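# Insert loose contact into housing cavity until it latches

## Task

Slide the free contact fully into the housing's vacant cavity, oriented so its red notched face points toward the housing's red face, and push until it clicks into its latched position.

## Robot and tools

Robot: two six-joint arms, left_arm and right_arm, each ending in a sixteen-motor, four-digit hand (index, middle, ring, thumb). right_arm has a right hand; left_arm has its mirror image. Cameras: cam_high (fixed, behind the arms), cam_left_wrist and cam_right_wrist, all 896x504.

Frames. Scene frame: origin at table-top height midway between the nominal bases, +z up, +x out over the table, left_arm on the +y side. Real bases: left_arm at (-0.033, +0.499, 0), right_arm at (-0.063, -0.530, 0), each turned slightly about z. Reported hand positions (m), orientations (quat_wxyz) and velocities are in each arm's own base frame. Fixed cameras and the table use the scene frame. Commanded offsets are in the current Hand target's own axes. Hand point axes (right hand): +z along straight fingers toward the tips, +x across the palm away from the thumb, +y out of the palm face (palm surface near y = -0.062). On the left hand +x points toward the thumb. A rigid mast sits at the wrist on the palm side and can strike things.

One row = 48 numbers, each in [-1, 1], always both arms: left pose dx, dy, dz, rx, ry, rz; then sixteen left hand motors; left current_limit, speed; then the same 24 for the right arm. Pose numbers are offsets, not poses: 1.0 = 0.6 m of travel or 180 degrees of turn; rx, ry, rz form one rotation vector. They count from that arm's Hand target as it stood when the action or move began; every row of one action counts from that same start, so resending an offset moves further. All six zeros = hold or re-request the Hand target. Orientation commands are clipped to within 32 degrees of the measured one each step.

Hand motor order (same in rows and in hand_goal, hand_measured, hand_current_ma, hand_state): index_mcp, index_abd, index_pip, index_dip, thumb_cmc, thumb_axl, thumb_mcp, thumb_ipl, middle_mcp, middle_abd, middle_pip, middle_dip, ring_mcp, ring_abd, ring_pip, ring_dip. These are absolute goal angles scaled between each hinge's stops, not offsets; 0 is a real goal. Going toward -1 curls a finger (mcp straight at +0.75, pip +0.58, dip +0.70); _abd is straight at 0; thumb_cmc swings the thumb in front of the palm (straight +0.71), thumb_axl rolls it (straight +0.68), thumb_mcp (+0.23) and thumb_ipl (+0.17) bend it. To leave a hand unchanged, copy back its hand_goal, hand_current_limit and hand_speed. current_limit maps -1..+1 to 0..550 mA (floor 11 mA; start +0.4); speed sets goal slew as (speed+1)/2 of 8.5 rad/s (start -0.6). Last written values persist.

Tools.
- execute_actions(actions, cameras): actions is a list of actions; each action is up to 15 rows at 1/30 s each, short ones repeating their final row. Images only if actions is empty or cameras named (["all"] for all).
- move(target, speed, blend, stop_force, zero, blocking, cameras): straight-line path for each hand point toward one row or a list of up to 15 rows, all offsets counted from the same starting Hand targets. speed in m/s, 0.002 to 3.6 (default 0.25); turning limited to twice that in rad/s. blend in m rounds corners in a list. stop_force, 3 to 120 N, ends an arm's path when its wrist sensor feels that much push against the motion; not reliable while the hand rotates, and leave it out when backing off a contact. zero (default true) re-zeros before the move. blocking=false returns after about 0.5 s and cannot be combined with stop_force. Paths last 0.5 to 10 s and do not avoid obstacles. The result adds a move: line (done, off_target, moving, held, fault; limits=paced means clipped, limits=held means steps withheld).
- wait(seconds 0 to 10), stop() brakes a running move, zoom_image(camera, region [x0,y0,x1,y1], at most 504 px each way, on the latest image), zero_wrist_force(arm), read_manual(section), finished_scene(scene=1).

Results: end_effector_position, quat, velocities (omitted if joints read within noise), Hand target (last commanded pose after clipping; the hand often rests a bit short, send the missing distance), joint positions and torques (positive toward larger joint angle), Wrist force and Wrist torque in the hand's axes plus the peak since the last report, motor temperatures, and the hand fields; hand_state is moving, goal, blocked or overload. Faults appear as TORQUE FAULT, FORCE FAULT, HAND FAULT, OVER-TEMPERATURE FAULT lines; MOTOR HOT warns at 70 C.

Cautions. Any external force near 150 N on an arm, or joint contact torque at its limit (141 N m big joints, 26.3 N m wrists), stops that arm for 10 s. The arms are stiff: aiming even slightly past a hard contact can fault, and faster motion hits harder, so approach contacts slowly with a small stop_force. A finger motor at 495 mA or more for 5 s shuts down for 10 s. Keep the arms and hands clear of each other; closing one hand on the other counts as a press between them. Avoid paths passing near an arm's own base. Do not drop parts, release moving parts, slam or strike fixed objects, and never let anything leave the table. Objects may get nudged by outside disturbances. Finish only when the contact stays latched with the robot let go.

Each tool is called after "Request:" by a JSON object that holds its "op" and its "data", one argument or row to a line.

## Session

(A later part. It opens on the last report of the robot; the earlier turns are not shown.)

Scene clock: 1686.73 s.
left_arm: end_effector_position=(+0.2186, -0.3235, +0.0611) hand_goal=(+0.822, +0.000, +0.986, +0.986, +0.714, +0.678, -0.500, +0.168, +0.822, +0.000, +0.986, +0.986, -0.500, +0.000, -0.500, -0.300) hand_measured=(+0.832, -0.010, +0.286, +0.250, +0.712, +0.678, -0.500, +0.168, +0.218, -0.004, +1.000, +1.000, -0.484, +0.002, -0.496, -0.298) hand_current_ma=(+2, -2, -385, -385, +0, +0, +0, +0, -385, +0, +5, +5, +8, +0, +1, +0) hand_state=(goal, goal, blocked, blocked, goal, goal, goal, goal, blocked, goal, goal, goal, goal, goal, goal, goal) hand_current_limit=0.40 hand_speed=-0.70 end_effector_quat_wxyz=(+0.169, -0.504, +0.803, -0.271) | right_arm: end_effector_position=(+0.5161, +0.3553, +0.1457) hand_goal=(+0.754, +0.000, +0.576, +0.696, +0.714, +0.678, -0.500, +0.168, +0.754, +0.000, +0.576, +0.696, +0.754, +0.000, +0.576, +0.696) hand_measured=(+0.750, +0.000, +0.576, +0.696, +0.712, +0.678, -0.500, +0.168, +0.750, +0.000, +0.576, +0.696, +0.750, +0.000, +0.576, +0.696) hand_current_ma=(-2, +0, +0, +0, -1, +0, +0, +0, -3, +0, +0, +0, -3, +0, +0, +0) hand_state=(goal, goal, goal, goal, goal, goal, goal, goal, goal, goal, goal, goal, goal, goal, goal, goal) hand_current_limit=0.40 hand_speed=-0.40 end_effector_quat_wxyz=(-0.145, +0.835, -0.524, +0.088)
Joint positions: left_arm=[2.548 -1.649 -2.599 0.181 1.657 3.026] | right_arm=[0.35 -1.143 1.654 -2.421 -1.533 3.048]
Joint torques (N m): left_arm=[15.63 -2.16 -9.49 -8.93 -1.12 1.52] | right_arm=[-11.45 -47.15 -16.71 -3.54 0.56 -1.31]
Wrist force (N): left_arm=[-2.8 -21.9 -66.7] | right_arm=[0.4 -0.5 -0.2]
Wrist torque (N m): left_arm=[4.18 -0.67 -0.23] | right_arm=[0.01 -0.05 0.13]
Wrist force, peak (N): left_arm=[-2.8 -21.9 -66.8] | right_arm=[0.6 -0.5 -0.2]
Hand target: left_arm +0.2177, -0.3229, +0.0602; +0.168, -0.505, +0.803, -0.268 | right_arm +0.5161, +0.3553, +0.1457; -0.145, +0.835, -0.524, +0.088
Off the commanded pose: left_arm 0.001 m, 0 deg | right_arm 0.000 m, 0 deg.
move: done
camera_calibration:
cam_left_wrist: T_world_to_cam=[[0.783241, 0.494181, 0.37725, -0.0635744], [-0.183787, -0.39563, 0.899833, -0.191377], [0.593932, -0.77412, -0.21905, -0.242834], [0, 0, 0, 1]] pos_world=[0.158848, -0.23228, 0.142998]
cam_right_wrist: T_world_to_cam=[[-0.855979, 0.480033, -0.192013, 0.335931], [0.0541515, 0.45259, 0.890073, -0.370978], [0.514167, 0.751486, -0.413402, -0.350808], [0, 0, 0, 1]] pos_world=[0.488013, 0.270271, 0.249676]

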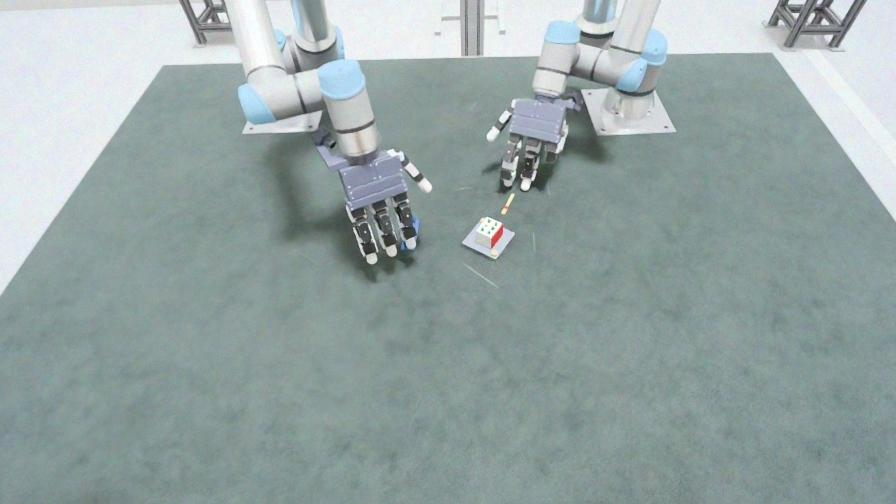

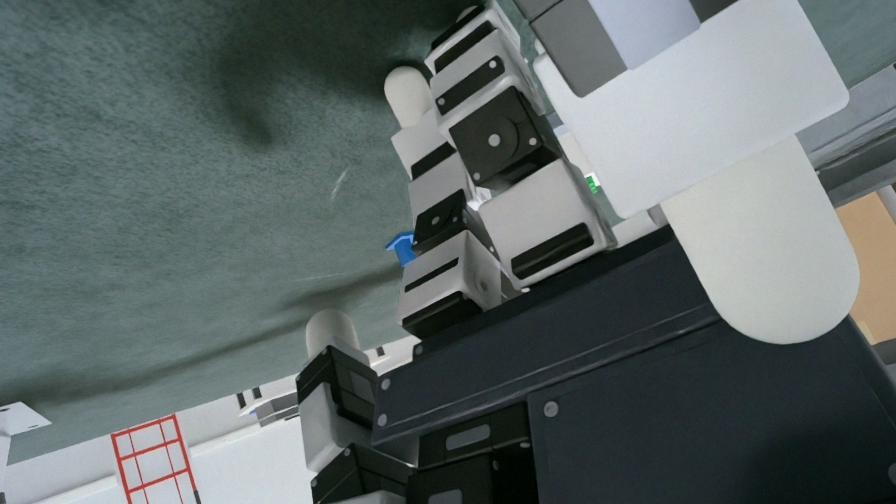

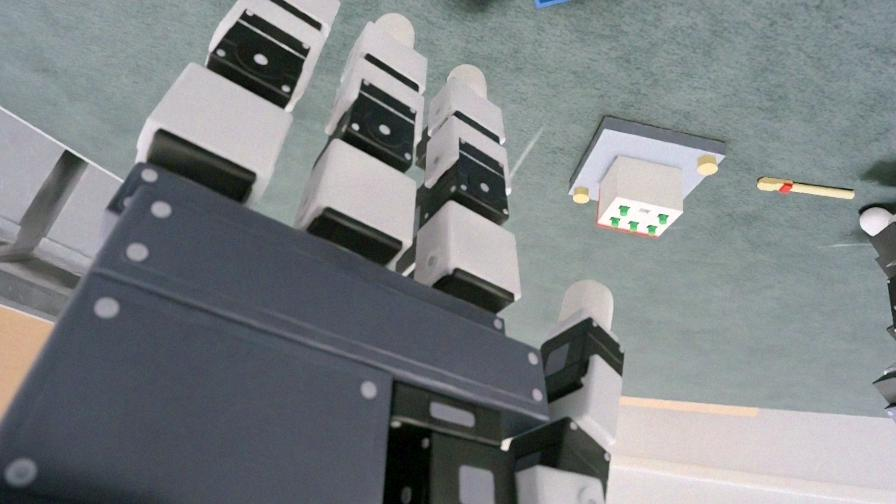

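Request:
{"op": "move", "data": {
  "target": [0,-0.0602,-0.0799,0,0,0,0.822,0,0.985,0.986,0.714,0.678,-0.5,0.168,0.822,0,0.985,0.986,-0.5,0,-0.5,-0.3,0.4,-0.7,0,0,0,0,0,0,0.754,0,0.576,0.696,0.714,0.678,-0.5,0.168,0.754,0,0.576,0.696,0.754,0,0.576,0.696,0.4,-0.4],
  "speed": 0.1,
  "cameras": ["cam_high","cam_right_wrist","cam_left_wrist"]
}}

Scene clock: 1691.67 s.
left_arm: end_effector_position=(+0.2179, -0.3229, +0.1202) hand_goal=(+0.822, +0.000, +0.986, +0.986, +0.714, +0.678, -0.500, +0.168, +0.822, +0.000, +0.986, +0.986, -0.500, +0.000, -0.500, -0.300) hand_measured=(+0.812, -0.004, +0.978, +0.982, +0.712, +0.678, -0.500, +0.168, +0.806, +0.000, +0.986, +0.988, -0.484, +0.002, -0.496, -0.298) hand_current_ma=(-2, +0, -2, +0, +0, +0, +0, +0, -7, +0, +0, +0, +7, +0, +1, +0) hand_state=(goal, goal, goal, goal, goal, goal, goal, goal, goal, goal, goal, goal, goal, goal, goal, goal) hand_current_limit=0.40 hand_speed=-0.70 end_effector_quat_wxyz=(+0.168, -0.504, +0.803, -0.268) | right_arm: end_effector_position=(+0.5161, +0.3553, +0.1457) hand_goal=(+0.754, +0.000, +0.576, +0.696, +0.714, +0.678, -0.500, +0.168, +0.754, +0.000, +0.576, +0.696, +0.754, +0.000, +0.576, +0.696) hand_measured=(+0.750, +0.000, +0.576, +0.696, +0.712, +0.678, -0.500, +0.168, +0.750, +0.000, +0.576, +0.696, +0.750, +0.000, +0.576, +0.696) hand_current_ma=(-2, +0, +0, +0, -1, +0, +0, +0, -3, +0, +0, +0, -3, +0, +0, +0) hand_state=(goal, goal, goal, goal, goal, goal, goal, goal, goal, goal, goal, goal, goal, goal, goal, goal) hand_current_limit=0.40 hand_speed=-0.40 end_effector_quat_wxyz=(-0.145, +0.835, -0.524, +0.088)
Joint positions: left_arm=[2.548 -1.436 -2.531 -0.107 1.657 3.026] | right_arm=[0.35 -1.143 1.654 -2.421 -1.533 3.048]
Joint torques (N m): left_arm=[10.2 10.72 9.39 2.45 -1.69 1.69] | right_arm=[-8.71 -48.27 -17.13 -3.59 0.56 -1.18]
Wrist force (N): left_arm=[-1.0 -0.4 0.5] | right_arm=[0.2 -0.4 -0.2]
Wrist torque (N m): left_arm=[-0.27 -0.15 -0.24] | right_arm=[0.02 -0.03 0.12]
Wrist force, peak (N): left_arm=[-2.1 -23.7 -70.0] | right_arm=[0.3 -0.7 -0.3]
Hand target: left_arm +0.2179, -0.3229, +0.1202; +0.168, -0.505, +0.803, -0.268 | right_arm +0.5161, +0.3553, +0.1457; -0.145, +0.835, -0.524, +0.088
Off the commanded pose: left_arm 0.000 m, 0 deg | right_arm 0.000 m, 0 deg.
move: done
camera_calibration:
cam_left_wrist: T_world_to_cam=[[0.785185, 0.492864, 0.374926, -0.0861512], [-0.179171, -0.398736, 0.899393, -0.246391], [0.592774, -0.773366, -0.224775, -0.227832], [0, 0, 0, 1]] pos_world=[0.158552, -0.231982, 0.202691]
cam_right_wrist: T_world_to_cam=[[-0.855979, 0.480033, -0.192013, 0.335931], [0.0541515, 0.45259, 0.890073, -0.370978], [0.514167, 0.751486, -0.413402, -0.350808], [0, 0, 0, 1]] pos_world=[0.488013, 0.270271, 0.249676]

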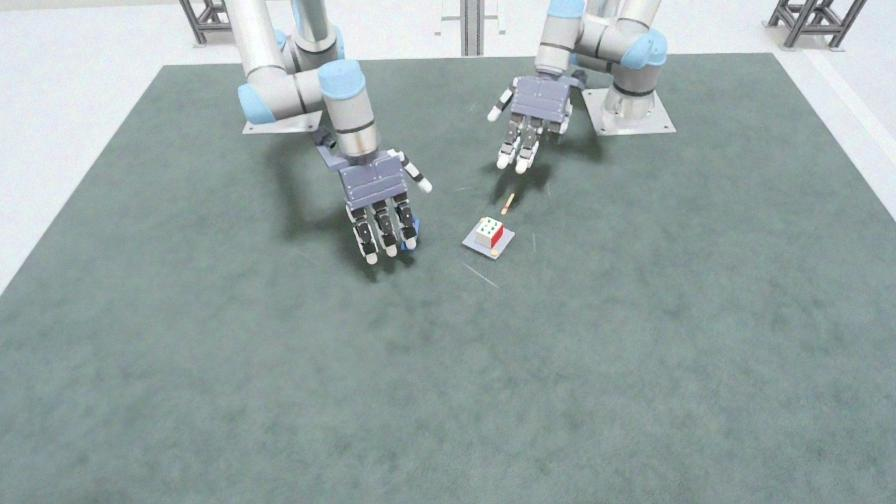

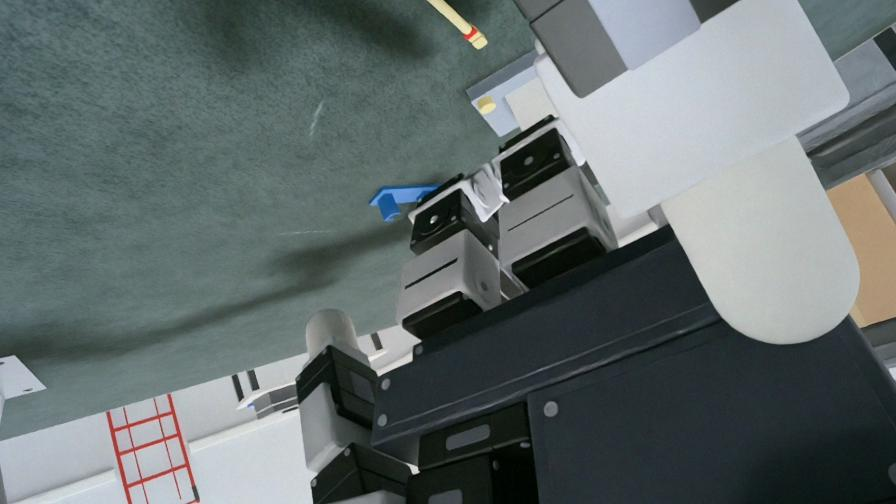

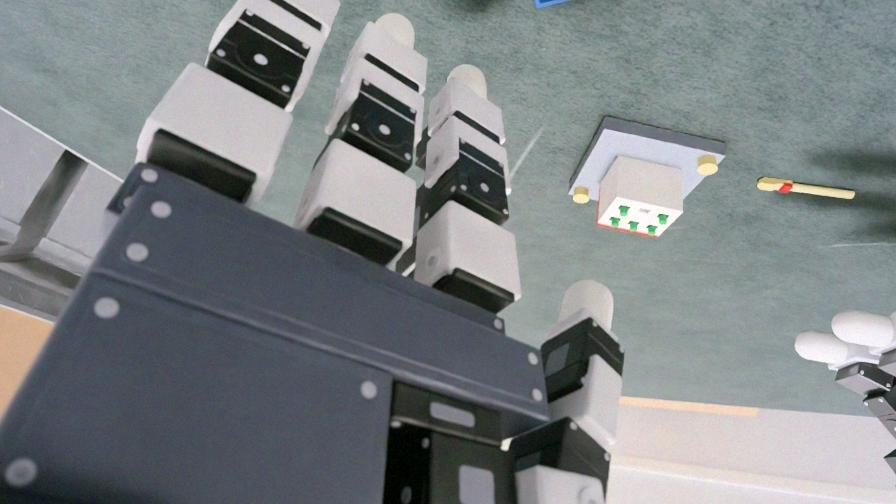

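Request:
{"op": "zoom_image", "data": {
  "camera": "cam_right_wrist",
  "region": [740, 240, 896, 396]
}}

Request:
{"op": "zoom_image", "data": {
  "camera": "cam_high",
  "region": [470, 120, 560, 220]
}}

Request:
{"op": "zoom_image", "data": {
  "camera": "cam_left_wrist",
  "region": [380, 0, 620, 180]
}}

Scaled by 3.231 from the camera's 896x504 image, which has a finer 1280x720 frame.

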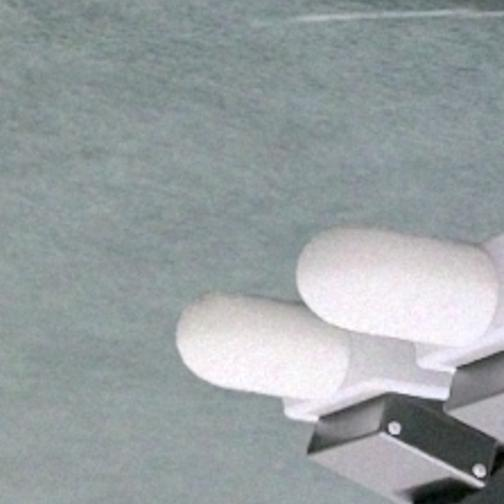

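Scaled by 5.040 from the camera's 896x504 image, which has a finer 1280x720 frame.

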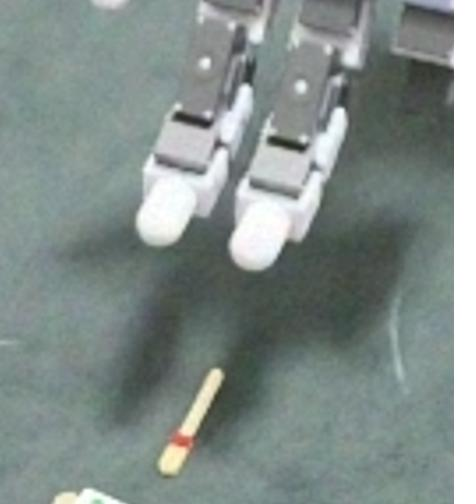

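Scaled by 2.100 from the camera's 896x504 image, which has a finer 1280x720 frame.

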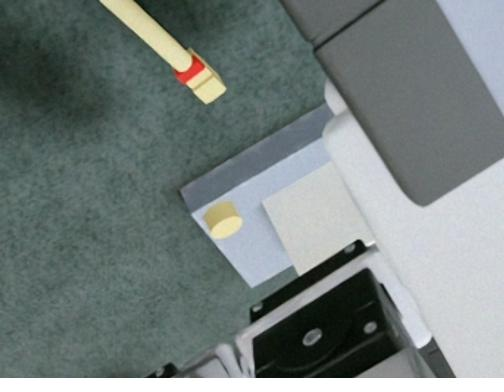

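Request:
{"op": "move", "data": {
  "target": [0,0.1065,0.1413,0,0,0,0.822,0,0.985,0.986,0.714,0.678,-0.5,0.168,0.822,0,0.985,0.986,-0.5,0,-0.5,-0.3,0.4,-0.8,0,0,0,0,0,0,0.754,0,0.576,0.696,0.714,0.678,-0.5,0.168,0.754,0,0.576,0.696,0.754,0,0.576,0.696,0.4,-0.4],
  "speed": 0.05,
  "stop_force": 8,
  "cameras": ["cam_high","cam_right_wrist"]
}}

Request:
{"op": "zoom_image", "data": {
  "camera": "cam_right_wrist",
  "region": [740, 120, 896, 276]
}}

Request:
{"op": "zoom_image", "data": {
  "camera": "cam_high",
  "region": [480, 150, 550, 220]
}}

Scene clock: 1725.17 s.
left_arm: end_effector_position=(+0.2176, -0.3228, +0.0140) hand_goal=(+0.822, +0.000, +0.986, +0.986, +0.714, +0.678, -0.500, +0.168, +0.822, +0.000, +0.986, +0.986, -0.500, +0.000, -0.500, -0.300) hand_measured=(+0.812, -0.004, +0.978, +0.982, +0.712, +0.678, -0.500, +0.168, +0.806, +0.000, +0.986, +0.988, -0.484, +0.002, -0.496, -0.298) hand_current_ma=(-2, +0, -2, +0, +0, +0, +0, +0, -6, +0, +0, +0, +7, +0, +1, +0) hand_state=(goal, goal, goal, goal, goal, goal, goal, goal, goal, goal, goal, goal, goal, goal, goal, goal) hand_current_limit=0.40 hand_speed=-0.80 end_effector_quat_wxyz=(+0.168, -0.505, +0.803, -0.268) | right_arm: end_effector_position=(+0.5161, +0.3553, +0.1457) hand_goal=(+0.754, +0.000, +0.576, +0.696, +0.714, +0.678, -0.500, +0.168, +0.754, +0.000, +0.576, +0.696, +0.754, +0.000, +0.576, +0.696) hand_measured=(+0.750, +0.000, +0.576, +0.696, +0.712, +0.678, -0.500, +0.168, +0.750, +0.000, +0.576, +0.696, +0.750, +0.000, +0.576, +0.696) hand_current_ma=(-2, +0, +0, +0, -1, +0, +0, +0, -3, +0, +0, +0, -3, +0, +0, +0) hand_state=(goal, goal, goal, goal, goal, goal, goal, goal, goal, goal, goal, goal, goal, goal, goal, goal) hand_current_limit=0.40 hand_speed=-0.40 end_effector_quat_wxyz=(-0.145, +0.835, -0.524, +0.088)
Joint positions: left_arm=[2.548 -1.852 -2.627 0.405 1.657 3.026] | right_arm=[0.35 -1.143 1.654 -2.421 -1.533 3.048]
Joint torques (N m): left_arm=[-9.94 30.87 13.12 4.81 -0.35 -1.13] | right_arm=[-9.21 -47.49 -16.99 -3.91 0.29 -1.3]
Wrist force (N): left_arm=[-1.3 -0.4 0.1] | right_arm=[0.1 -0.6 -0.2]
Wrist torque (N m): left_arm=[-0.18 -0.14 -0.27] | right_arm=[-0.01 -0.02 0.11]
Wrist force, peak (N): left_arm=[-1.3 -0.8 0.4] | right_arm=[0.3 -0.6 -0.4]
Hand target: left_arm +0.2176, -0.3228, +0.0140; +0.168, -0.505, +0.803, -0.268 | right_arm +0.5161, +0.3553, +0.1457; -0.145, +0.835, -0.524, +0.088
Off the commanded pose: left_arm 0.000 m, 0 deg | right_arm 0.000 m, 0 deg.
move: done
camera_calibration:
cam_right_wrist: T_world_to_cam=[[-0.855979, 0.480033, -0.192013, 0.335931], [0.0541515, 0.45259, 0.890073, -0.370978], [0.514167, 0.751486, -0.413402, -0.350808], [0, 0, 0, 1]] pos_world=[0.488013, 0.270271, 0.249676]
Images, in order (width x height): cam_high 896x504, cam_right_wrist 896x504.

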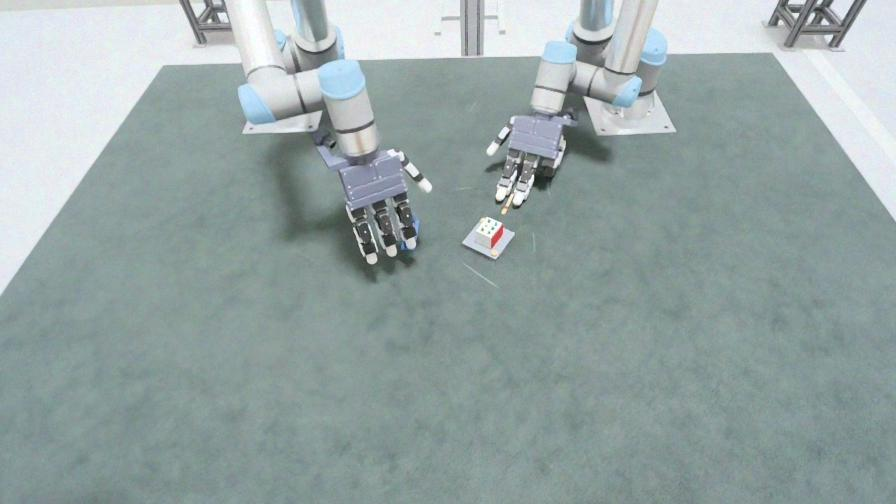

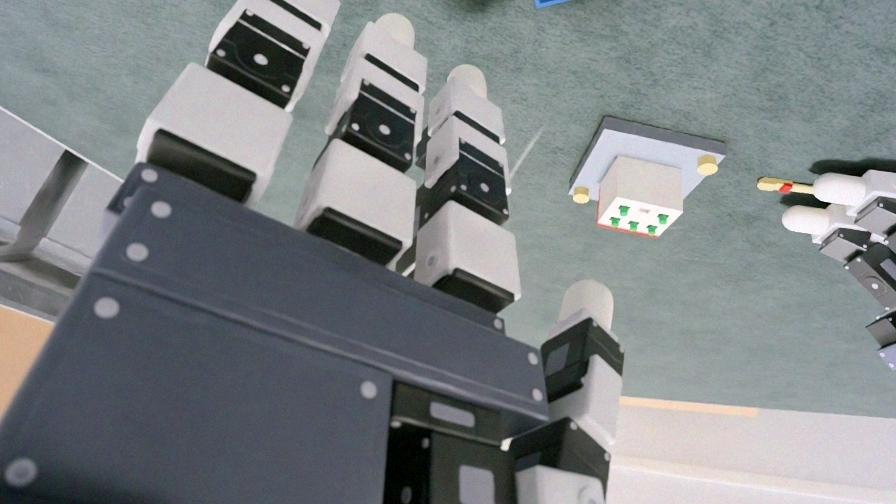

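Scaled by 3.231 from the camera's 896x504 image, which has a finer 1280x720 frame.

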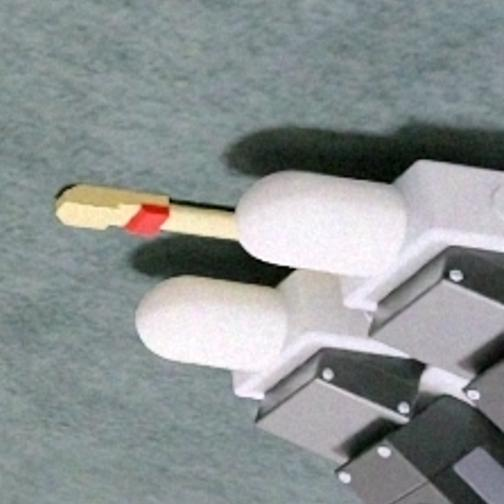

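Scaled by 7.200 from the camera's 896x504 image, which has a finer 1280x720 frame.

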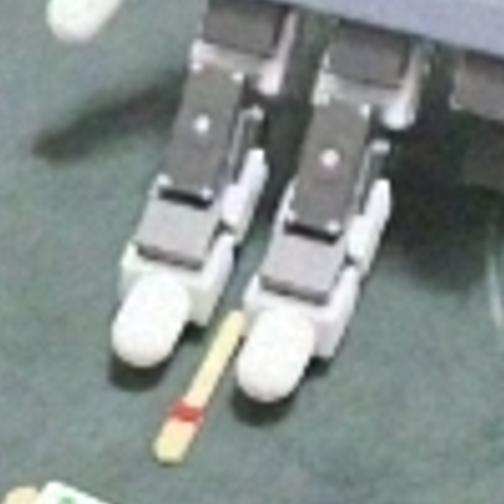

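Request:
{"op": "move", "data": {
  "target": [0,-0.0226,0.0171,0,0,0,0.822,0,0.985,0.986,0.714,0.678,-0.5,0.168,0.822,0,0.985,0.986,-0.5,0,-0.5,-0.3,0.4,-0.8,0,0,0,0,0,0,0.754,0,0.576,0.696,0.714,0.678,-0.5,0.168,0.754,0,0.576,0.696,0.754,0,0.576,0.696,0.4,-0.4],
  "speed": 0.03
}}

Request:
{"op": "move", "data": {
  "target": [0,0.0120,0.0160,0,0,0,0.822,0,0.985,0.986,0.714,0.678,-0.5,0.168,0.822,0,0.985,0.986,-0.5,0,-0.5,-0.3,0.4,-0.8,0,0,0,0,0,0,0.754,0,0.576,0.696,0.714,0.678,-0.5,0.168,0.754,0,0.576,0.696,0.754,0,0.576,0.696,0.4,-0.4],
  "speed": 0.006,
  "stop_force": 4,
  "cameras": ["cam_high","cam_right_wrist"]
}}

Request:
{"op": "zoom_image", "data": {
  "camera": "cam_right_wrist",
  "region": [740, 120, 896, 276]
}}

Request:
{"op": "zoom_image", "data": {
  "camera": "cam_high",
  "region": [480, 160, 540, 220]
}}

Scene clock: 1749.43 s.
left_arm: end_effector_position=(+0.2330, -0.3302, +0.0139) hand_goal=(+0.822, +0.000, +0.986, +0.986, +0.714, +0.678, -0.500, +0.168, +0.822, +0.000, +0.986, +0.986, -0.500, +0.000, -0.500, -0.300) hand_measured=(+0.812, -0.004, +0.978, +0.982, +0.712, +0.678, -0.500, +0.168, +0.806, +0.000, +0.986, +0.988, -0.484, +0.002, -0.496, -0.298) hand_current_ma=(-2, +0, -2, +0, +0, +0, +0, +0, -6, +0, +0, +0, +7, +0, +1, +0) hand_state=(goal, goal, goal, goal, goal, goal, goal, goal, goal, goal, goal, goal, goal, goal, goal, goal) hand_current_limit=0.40 hand_speed=-0.80 end_effector_quat_wxyz=(+0.168, -0.505, +0.803, -0.268) | right_arm: end_effector_position=(+0.5161, +0.3553, +0.1457) hand_goal=(+0.754, +0.000, +0.576, +0.696, +0.714, +0.678, -0.500, +0.168, +0.754, +0.000, +0.576, +0.696, +0.754, +0.000, +0.576, +0.696) hand_measured=(+0.750, +0.000, +0.576, +0.696, +0.712, +0.678, -0.500, +0.168, +0.750, +0.000, +0.576, +0.696, +0.750, +0.000, +0.576, +0.696) hand_current_ma=(-2, +0, +0, +0, -1, +0, +0, +0, -3, +0, +0, +0, -3, +0, +0, +0) hand_state=(goal, goal, goal, goal, goal, goal, goal, goal, goal, goal, goal, goal, goal, goal, goal, goal) hand_current_limit=0.40 hand_speed=-0.40 end_effector_quat_wxyz=(-0.145, +0.835, -0.524, +0.088)
Joint positions: left_arm=[2.556 -1.87 -2.587 0.383 1.652 3.032] | right_arm=[0.35 -1.143 1.654 -2.421 -1.533 3.048]
Joint torques (N m): left_arm=[-1.56 29.11 0.3 4.85 -0.75 0.15] | right_arm=[-8.6 -46.5 -15.88 -3.51 0.61 -1.29]
Wrist force (N): left_arm=[-0.9 -0.3 0.4] | right_arm=[0.1 -0.5 -0.2]
Wrist torque (N m): left_arm=[-0.22 -0.16 -0.34] | right_arm=[0.01 -0.01 0.10]
Wrist force, peak (N): left_arm=[-1.4 -0.3 0.4] | right_arm=[0.5 -0.6 -0.2]
Hand target: left_arm +0.2329, -0.3302, +0.0139; +0.168, -0.505, +0.803, -0.268 | right_arm +0.5161, +0.3553, +0.1457; -0.145, +0.835, -0.524, +0.088
Off the commanded pose: left_arm 0.000 m, 0 deg | right_arm 0.000 m, 0 deg.
move: done

Scene clock: 1751.20 s.
left_arm: end_effector_position=(+0.2329, -0.3302, +0.0084) hand_goal=(+0.822, +0.000, +0.986, +0.986, +0.714, +0.678, -0.500, +0.168, +0.822, +0.000, +0.986, +0.986, -0.500, +0.000, -0.500, -0.300) hand_measured=(+0.812, -0.004, +0.978, +0.982, +0.712, +0.678, -0.500, +0.168, +0.806, +0.000, +0.986, +0.988, -0.492, +0.002, -0.496, -0.298) hand_current_ma=(-2, +0, -2, +0, +0, +0, +0, +0, -6, +0, +0, +0, +2, +0, +1, +0) hand_state=(goal, goal, goal, goal, goal, goal, goal, goal, goal, goal, goal, goal, goal, goal, goal, goal) hand_current_limit=0.40 hand_speed=-0.80 end_effector_quat_wxyz=(+0.168, -0.505, +0.803, -0.268) | right_arm: end_effector_position=(+0.5161, +0.3553, +0.1457) hand_goal=(+0.754, +0.000, +0.576, +0.696, +0.714, +0.678, -0.500, +0.168, +0.754, +0.000, +0.576, +0.696, +0.754, +0.000, +0.576, +0.696) hand_measured=(+0.750, +0.000, +0.576, +0.696, +0.712, +0.678, -0.500, +0.168, +0.750, +0.000, +0.576, +0.696, +0.750, +0.000, +0.576, +0.696) hand_current_ma=(-2, +0, +0, +0, -1, +0, +0, +0, -3, +0, +0, +0, -3, +0, +0, +0) hand_state=(goal, goal, goal, goal, goal, goal, goal, goal, goal, goal, goal, goal, goal, goal, goal, goal) hand_current_limit=0.40 hand_speed=-0.40 end_effector_quat_wxyz=(-0.145, +0.835, -0.524, +0.088)
Joint positions: left_arm=[2.556 -1.894 -2.588 0.409 1.652 3.032] | right_arm=[0.35 -1.143 1.654 -2.421 -1.533 3.048]
Joint torques (N m): left_arm=[-7.8 33.68 2.77 3.63 0.92 -1.23] | right_arm=[-10.04 -47.09 -16.49 -3.96 0.29 -1.18]
Wrist force (N): left_arm=[-1.0 -1.6 -0.5] | right_arm=[0.2 -0.4 -0.2]
Wrist torque (N m): left_arm=[-0.24 -0.22 -0.26] | right_arm=[0.02 -0.03 0.12]
Wrist force, peak (N): left_arm=[-1.0 -6.2 -3.1] | right_arm=[0.5 -0.6 -0.1]
Hand target: left_arm +0.2329, -0.3302, +0.0085; +0.168, -0.505, +0.803, -0.268 (not the last commanded pose) | right_arm +0.5161, +0.3553, +0.1457; -0.145, +0.835, -0.524, +0.088
Off the commanded pose: left_arm 0.007 m, 0 deg | right_arm 0.000 m, 0 deg.
move: contact (left_arm)
camera_calibration:
cam_right_wrist: T_world_to_cam=[[-0.855979, 0.480033, -0.192013, 0.335931], [0.0541515, 0.45259, 0.890073, -0.370978], [0.514167, 0.751486, -0.413402, -0.350808], [0, 0, 0, 1]] pos_world=[0.488013, 0.270271, 0.249676]
Images, in order (width x height): cam_high 896x504, cam_right_wrist 896x504.

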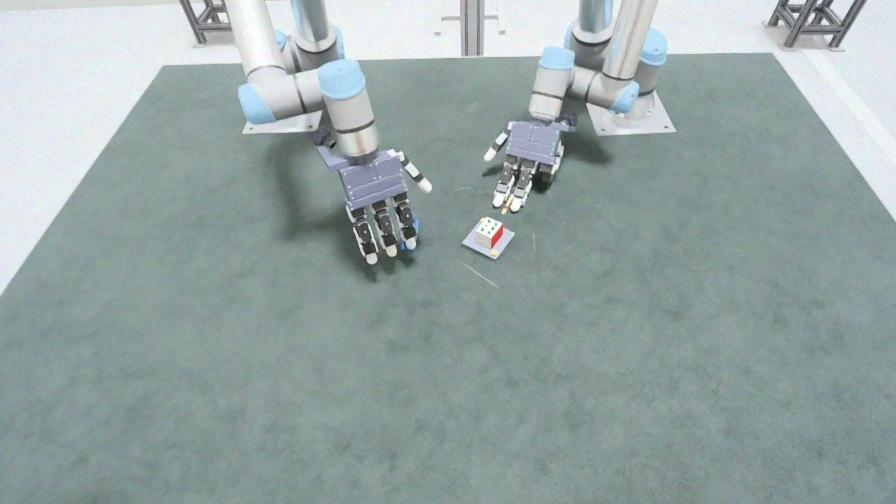

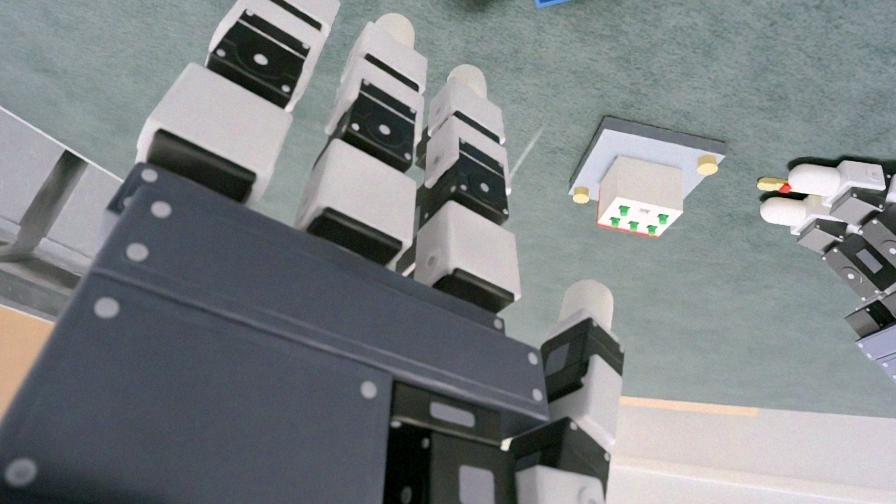

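Scaled by 3.231 from the camera's 896x504 image, which has a finer 1280x720 frame.

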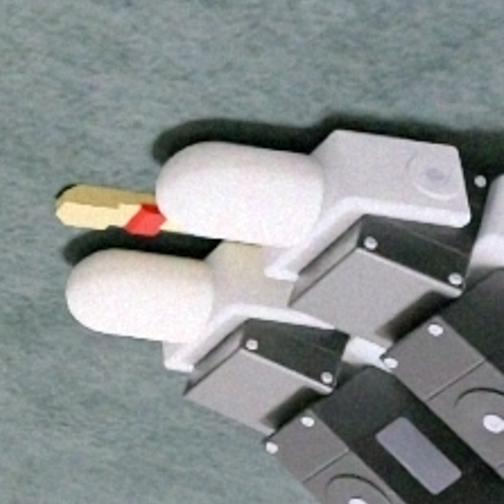

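Scaled by 8.400 from the camera's 896x504 image, which has a finer 1280x720 frame.

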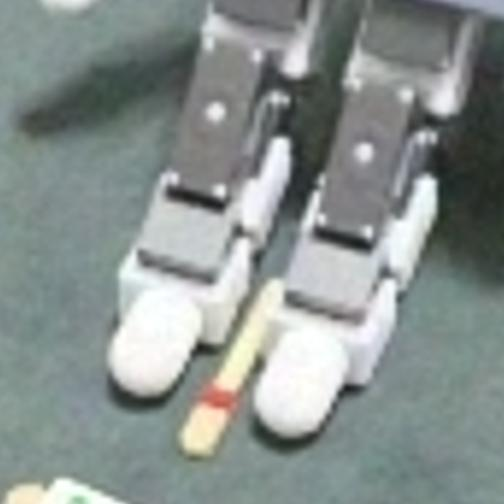

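Request:
{"op": "execute_actions", "data": {
  "actions": [
    [[0,0,0,0,0,0,0.822,0,0.985,0.986,0.714,0.678,-0.5,0.168,0.822,0,0.985,0.986,-0.685,0,-0.445,0.043,0.4,-0.8,0,0,0,0,0,0,0.754,0,0.576,0.696,0.714,0.678,-0.5,0.168,0.754,0,0.576,0.696,0.754,0,0.576,0.696,0.4,-0.4]]
  ]
}}

Request:
{"op": "move", "data": {
  "target": [0,0.0080,0.0106,0,0,0,0.822,0,0.985,0.986,0.714,0.678,-0.5,0.168,0.822,0,0.985,0.986,-0.685,0,-0.445,0.043,0.4,-0.8,0,0,0,0,0,0,0.754,0,0.576,0.696,0.714,0.678,-0.5,0.168,0.754,0,0.576,0.696,0.754,0,0.576,0.696,0.4,-0.4],
  "speed": 0.006,
  "stop_force": 4
}}

Scene clock: 1765.53 s.
left_arm: end_effector_position=(+0.2329, -0.3302, +0.0085) hand_goal=(+0.822, +0.000, +0.986, +0.986, +0.714, +0.678, -0.500, +0.168, +0.822, +0.000, +0.986, +0.986, -0.684, +0.000, -0.444, +0.044) hand_measured=(+0.812, -0.004, +0.978, +0.982, +0.712, +0.678, -0.500, +0.168, +0.806, +0.000, +0.986, +0.988, -0.666, +0.002, -0.444, +0.042) hand_current_ma=(-2, +0, -2, +0, +0, +0, +0, +0, -6, +0, +0, +0, +10, +0, +0, +0) hand_state=(goal, goal, goal, goal, goal, goal, goal, goal, goal, goal, goal, goal, goal, goal, goal, goal) hand_current_limit=0.40 hand_speed=-0.80 end_effector_quat_wxyz=(+0.168, -0.505, +0.803, -0.268) | right_arm: end_effector_position=(+0.5161, +0.3553, +0.1457) hand_goal=(+0.754, +0.000, +0.576, +0.696, +0.714, +0.678, -0.500, +0.168, +0.754, +0.000, +0.576, +0.696, +0.754, +0.000, +0.576, +0.696) hand_measured=(+0.750, +0.000, +0.576, +0.696, +0.712, +0.678, -0.500, +0.168, +0.750, +0.000, +0.576, +0.696, +0.750, +0.000, +0.576, +0.696) hand_current_ma=(-2, +0, +0, +0, -1, +0, +0, +0, -3, +0, +0, +0, -3, +0, +0, +0) hand_state=(goal, goal, goal, goal, goal, goal, goal, goal, goal, goal, goal, goal, goal, goal, goal, goal) hand_current_limit=0.40 hand_speed=-0.40 end_effector_quat_wxyz=(-0.145, +0.835, -0.524, +0.088)
Joint positions: left_arm=[2.556 -1.894 -2.588 0.409 1.652 3.032] | right_arm=[0.35 -1.143 1.654 -2.421 -1.533 3.048]
Joint torques (N m): left_arm=[-8.18 32.22 10.13 4.41 -1.8 -1.28] | right_arm=[-11.24 -46.14 -18.46 -3.56 0.29 -1.47]
Wrist force (N): left_arm=[-0.9 -0.4 0.3] | right_arm=[0.3 -0.3 -0.1]
Wrist torque (N m): left_arm=[-0.24 -0.18 -0.32] | right_arm=[0.04 -0.04 0.13]
Wrist force, peak (N): left_arm=[-1.0 -1.5 -0.3] | right_arm=[0.3 -0.7 -0.1]
Hand target: left_arm +0.2329, -0.3302, +0.0085; +0.168, -0.505, +0.803, -0.268 | right_arm +0.5161, +0.3553, +0.1457; -0.145, +0.835, -0.524, +0.088
Off the commanded pose: left_arm 0.000 m, 0 deg | right_arm 0.000 m, 0 deg.

Scene clock: 1767.00 s.
left_arm: end_effector_position=(+0.2329, -0.3302, +0.0048) hand_goal=(+0.822, +0.000, +0.986, +0.986, +0.714, +0.678, -0.500, +0.168, +0.822, +0.000, +0.986, +0.986, -0.684, +0.000, -0.444, +0.044) hand_measured=(+0.830, -0.002, +0.994, +0.984, +0.712, +0.678, -0.500, +0.168, +0.830, +0.000, +0.992, +0.988, -0.666, +0.002, -0.444, +0.042) hand_current_ma=(+2, +0, +2, +0, +0, +0, +0, +0, +2, +0, +1, +0, +9, +0, +0, +0) hand_state=(goal, goal, goal, goal, goal, goal, goal, goal, goal, goal, goal, goal, goal, goal, goal, goal) hand_current_limit=0.40 hand_speed=-0.80 end_effector_quat_wxyz=(+0.168, -0.505, +0.803, -0.268) | right_arm: end_effector_position=(+0.5161, +0.3553, +0.1457) hand_goal=(+0.754, +0.000, +0.576, +0.696, +0.714, +0.678, -0.500, +0.168, +0.754, +0.000, +0.576, +0.696, +0.754, +0.000, +0.576, +0.696) hand_measured=(+0.750, +0.000, +0.576, +0.696, +0.712, +0.678, -0.500, +0.168, +0.750, +0.000, +0.576, +0.696, +0.750, +0.000, +0.576, +0.696) hand_current_ma=(-2, +0, +0, +0, -1, +0, +0, +0, -3, +0, +0, +0, -3, +0, +0, +0) hand_state=(goal, goal, goal, goal, goal, goal, goal, goal, goal, goal, goal, goal, goal, goal, goal, goal) hand_current_limit=0.40 hand_speed=-0.40 end_effector_quat_wxyz=(-0.145, +0.835, -0.524, +0.088)
Joint positions: left_arm=[2.556 -1.91 -2.589 0.425 1.652 3.032] | right_arm=[0.35 -1.143 1.654 -2.421 -1.533 3.048]
Joint torques (N m): left_arm=[-8.56 32.24 10.56 2.99 -1.75 -1.02] | right_arm=[-9.94 -46.37 -17.63 -3.71 0.34 -1.36]
Wrist force (N): left_arm=[-1.0 -1.8 -0.4] | right_arm=[0.1 -0.5 -0.2]
Wrist torque (N m): left_arm=[-0.09 -0.16 -0.33] | right_arm=[0.01 -0.02 0.11]
Wrist force, peak (N): left_arm=[-1.0 -1.9 -3.9] | right_arm=[0.3 -0.5 -0.4]
Hand target: left_arm +0.2329, -0.3302, +0.0048; +0.168, -0.505, +0.803, -0.268 (not the last commanded pose) | right_arm +0.5161, +0.3553, +0.1457; -0.145, +0.835, -0.524, +0.088
Off the commanded pose: left_arm 0.004 m, 0 deg | right_arm 0.000 m, 0 deg.
move: contact (left_arm)

Request:
{"op": "execute_actions", "data": {
  "actions": [],
  "cameras": ["all"]
}}

Scene clock: 1800.77 s.
left_arm: end_effector_position=(+0.2329, -0.3302, +0.0048) hand_goal=(+0.822, +0.000, +0.986, +0.986, +0.714, +0.678, -0.500, +0.168, +0.822, +0.000, +0.986, +0.986, -0.684, +0.000, -0.444, +0.044) hand_measured=(+0.830, -0.002, +0.994, +0.984, +0.712, +0.678, -0.500, +0.168, +0.830, +0.000, +0.992, +0.988, -0.666, +0.002, -0.444, +0.042) hand_current_ma=(+2, +0, +2, +0, +0, +0, +0, +0, +2, +0, +1, +0, +9, +0, +0, +0) hand_state=(goal, goal, goal, goal, goal, goal, goal, goal, goal, goal, goal, goal, goal, goal, goal, goal) hand_current_limit=0.40 hand_speed=-0.80 end_effector_quat_wxyz=(+0.168, -0.505, +0.803, -0.268) | right_arm: end_effector_position=(+0.5161, +0.3553, +0.1457) hand_goal=(+0.754, +0.000, +0.576, +0.696, +0.714, +0.678, -0.500, +0.168, +0.754, +0.000, +0.576, +0.696, +0.754, +0.000, +0.576, +0.696) hand_measured=(+0.750, +0.000, +0.576, +0.696, +0.712, +0.678, -0.500, +0.168, +0.750, +0.000, +0.576, +0.696, +0.750, +0.000, +0.576, +0.696) hand_current_ma=(-2, +0, +0, +0, -1, +0, +0, +0, -3, +0, +0, +0, -3, +0, +0, +0) hand_state=(goal, goal, goal, goal, goal, goal, goal, goal, goal, goal, goal, goal, goal, goal, goal, goal) hand_current_limit=0.40 hand_speed=-0.40 end_effector_quat_wxyz=(-0.145, +0.835, -0.524, +0.088)
Joint positions: left_arm=[2.556 -1.91 -2.589 0.425 1.652 3.032] | right_arm=[0.35 -1.143 1.654 -2.421 -1.533 3.048]
Joint velocities: within noise
Joint torques (N m): left_arm=[-6.77 32.33 11.38 3.95 -1.5 -0.9] | right_arm=[-8.43 -46.26 -16.3 -3.57 0.18 -1.26]
Motor temperatures (°C): left_arm=[31 33 30 37 44 36] | right_arm=[30 32 34 31 36 35]
Wrist force (N): left_arm=[-1.2 -1.7 -0.4] | right_arm=[0.1 -0.5 -0.1]
Wrist torque (N m): left_arm=[-0.07 -0.15 -0.34] | right_arm=[0.00 -0.02 0.11]
Wrist force, peak (N): left_arm=[-1.0 -2.0 -0.6] | right_arm=[0.4 -0.6 -0.4]
Hand target: left_arm +0.2329, -0.3302, +0.0048; +0.168, -0.505, +0.803, -0.268 (not the last commanded pose) | right_arm +0.5161, +0.3553, +0.1457; -0.145, +0.835, -0.524, +0.088
Off the commanded pose: left_arm 0.004 m, 0 deg | right_arm 0.000 m, 0 deg.
camera_calibration:
cam_left_wrist: T_world_to_cam=[[0.785222, 0.492866, 0.374847, -0.0510636], [-0.179056, -0.398767, 0.899402, -0.142852], [0.592761, -0.773348, -0.22487, -0.268294], [0, 0, 0, 1]] pos_world=[0.173552, -0.239282, 0.0872914]
cam_right_wrist: T_world_to_cam=[[-0.855979, 0.480033, -0.192013, 0.335931], [0.0541515, 0.45259, 0.890073, -0.370978], [0.514167, 0.751486, -0.413402, -0.350808], [0, 0, 0, 1]] pos_world=[0.488013, 0.270271, 0.249676]

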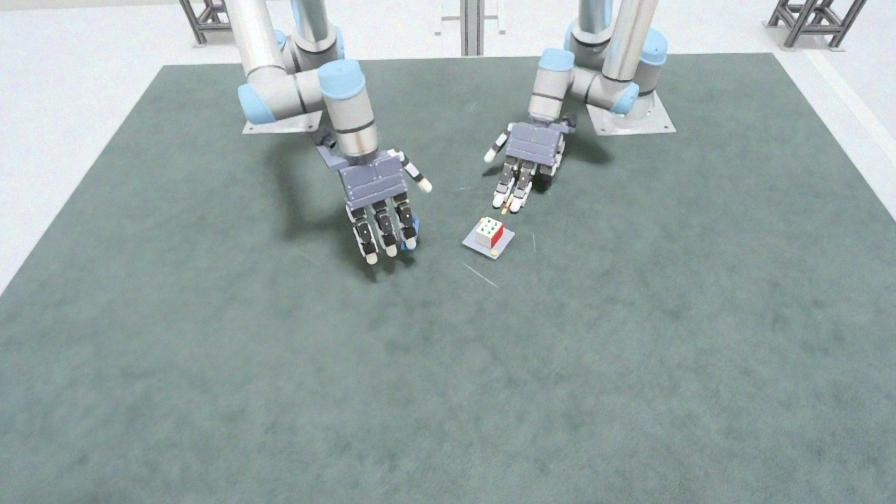

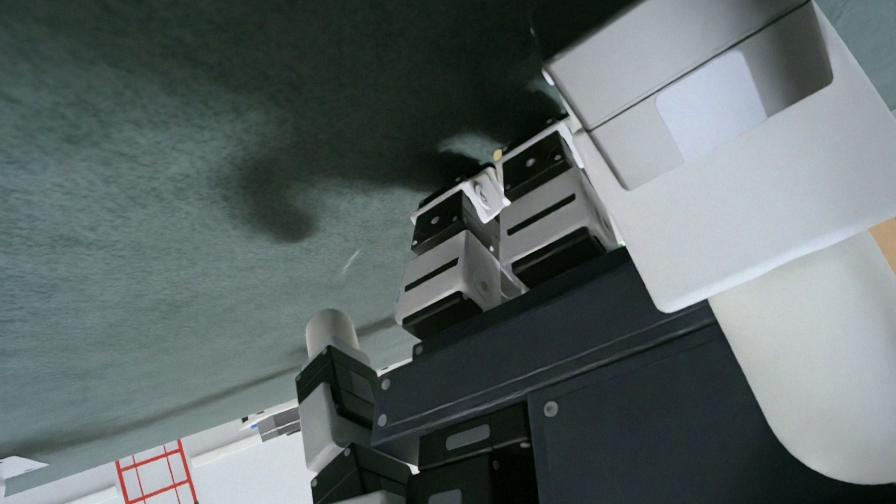

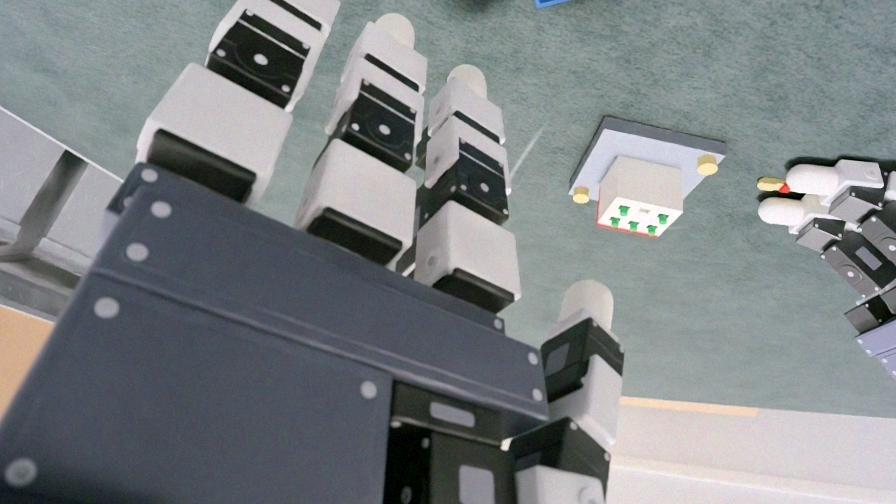

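Request:
{"op": "move", "data": {
  "target": [
    [0,0,0,0,0,0,0.822,-0.06,0.986,0.986,0.714,0.678,-0.5,0.168,0.822,0.06,0.986,0.986,-0.684,0,-0.444,0.044,0.4,-0.95,0,0,0,0,0,0,0.754,0,0.576,0.696,0.714,0.678,-0.5,0.168,0.754,0,0.576,0.696,0.754,0,0.576,0.696,0.4,-0.4],
    [0,0,0,0,0,0,0.822,-0.12,0.986,0.986,0.714,0.678,-0.5,0.168,0.822,0.12,0.986,0.986,-0.684,0,-0.444,0.044,0.4,-0.95,0,0,0,0,0,0,0.754,0,0.576,0.696,0.714,0.678,-0.5,0.168,0.754,0,0.576,0.696,0.754,0,0.576,0.696,0.4,-0.4]
  ],
  "cameras": ["cam_high","cam_right_wrist"]
}}

Request:
{"op": "zoom_image", "data": {
  "camera": "cam_high",
  "region": [460, 170, 560, 240]
}}

Request:
{"op": "zoom_image", "data": {
  "camera": "cam_right_wrist",
  "region": [720, 140, 896, 240]
}}

Scene clock: 1813.07 s.
left_arm: end_effector_position=(+0.2329, -0.3302, +0.0048) hand_goal=(+0.822, -0.120, +0.986, +0.986, +0.714, +0.678, -0.500, +0.168, +0.822, +0.120, +0.986, +0.986, -0.684, +0.000, -0.444, +0.044) hand_measured=(+0.832, -0.058, +0.994, +0.984, +0.712, +0.678, -0.500, +0.168, +0.832, +0.066, +0.994, +0.988, -0.666, +0.002, -0.444, +0.042) hand_current_ma=(+3, +57, +2, +0, +0, +0, +0, +0, +3, -44, +1, +0, +9, +0, +0, +0) hand_state=(goal, blocked, goal, goal, goal, goal, goal, goal, goal, blocked, goal, goal, goal, goal, goal, goal) hand_current_limit=0.40 hand_speed=-0.95 end_effector_quat_wxyz=(+0.168, -0.505, +0.803, -0.268) | right_arm: end_effector_position=(+0.5161, +0.3553, +0.1457) hand_goal=(+0.754, +0.000, +0.576, +0.696, +0.714, +0.678, -0.500, +0.168, +0.754, +0.000, +0.576, +0.696, +0.754, +0.000, +0.576, +0.696) hand_measured=(+0.750, +0.000, +0.576, +0.696, +0.712, +0.678, -0.500, +0.168, +0.750, +0.000, +0.576, +0.696, +0.750, +0.000, +0.576, +0.696) hand_current_ma=(-2, +0, +0, +0, -1, +0, +0, +0, -3, +0, +0, +0, -3, +0, +0, +0) hand_state=(goal, goal, goal, goal, goal, goal, goal, goal, goal, goal, goal, goal, goal, goal, goal, goal) hand_current_limit=0.40 hand_speed=-0.40 end_effector_quat_wxyz=(-0.145, +0.835, -0.524, +0.088)
Joint positions: left_arm=[2.556 -1.91 -2.589 0.425 1.652 3.032] | right_arm=[0.35 -1.143 1.654 -2.421 -1.533 3.048]
Joint torques (N m): left_arm=[-8.13 30.26 11.04 3.31 -1.58 -0.48] | right_arm=[-10.2 -47.16 -16.43 -3.25 0.46 -1.34]
Wrist force (N): left_arm=[-0.8 -2.5 -2.4] | right_arm=[0.0 -0.3 -0.1]
Wrist torque (N m): left_arm=[0.15 -0.20 -0.31] | right_arm=[0.02 -0.01 0.10]
Wrist force, peak (N): left_arm=[-1.0 -2.5 -2.6] | right_arm=[0.3 -0.7 -0.5]
Hand target: left_arm +0.2329, -0.3302, +0.0048; +0.168, -0.505, +0.803, -0.268 | right_arm +0.5161, +0.3553, +0.1457; -0.145, +0.835, -0.524, +0.088
Off the commanded pose: left_arm 0.000 m, 0 deg | right_arm 0.000 m, 0 deg.
move: done
camera_calibration:
cam_right_wrist: T_world_to_cam=[[-0.855979, 0.480033, -0.192013, 0.335931], [0.0541515, 0.45259, 0.890073, -0.370978], [0.514167, 0.751486, -0.413402, -0.350808], [0, 0, 0, 1]] pos_world=[0.488013, 0.270271, 0.249676]
Images, in order (width x height): cam_high 896x504, cam_right_wrist 896x504.

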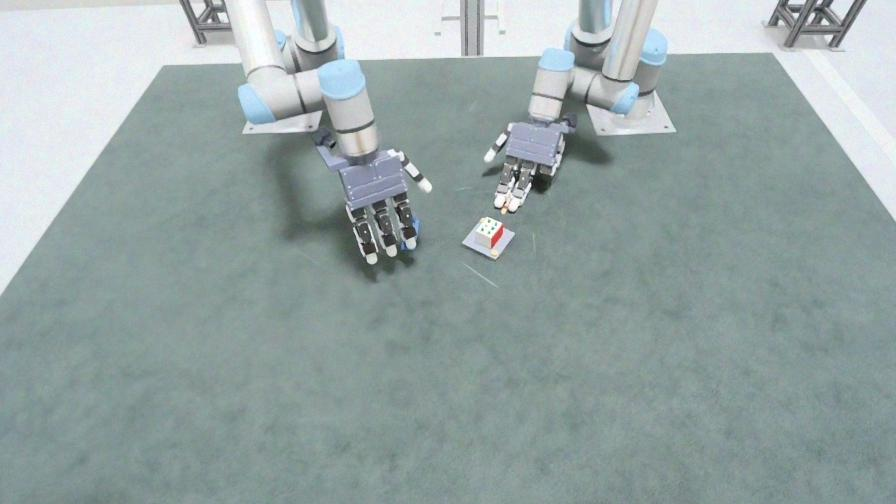

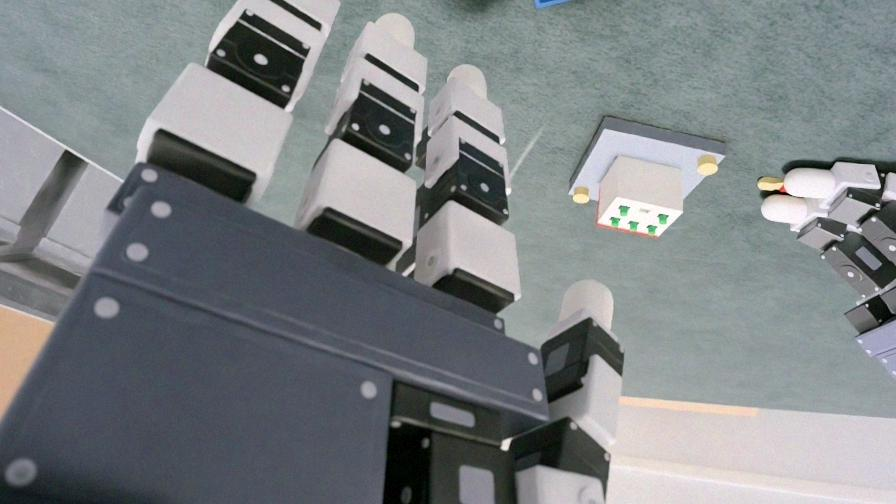

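Scaled by 5.040 from the camera's 896x504 image, which has a finer 1280x720 frame.

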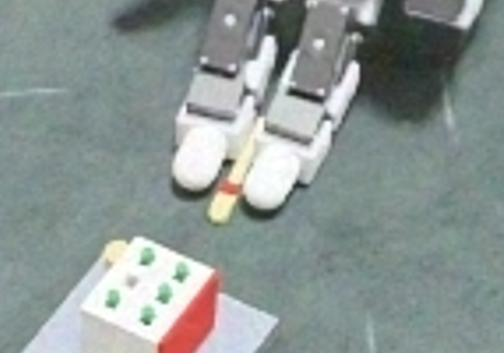

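Scaled by 2.864 from the camera's 896x504 image, which has a finer 1280x720 frame.

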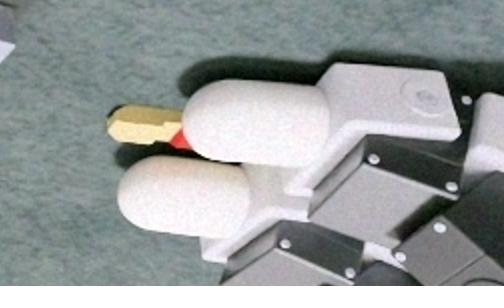

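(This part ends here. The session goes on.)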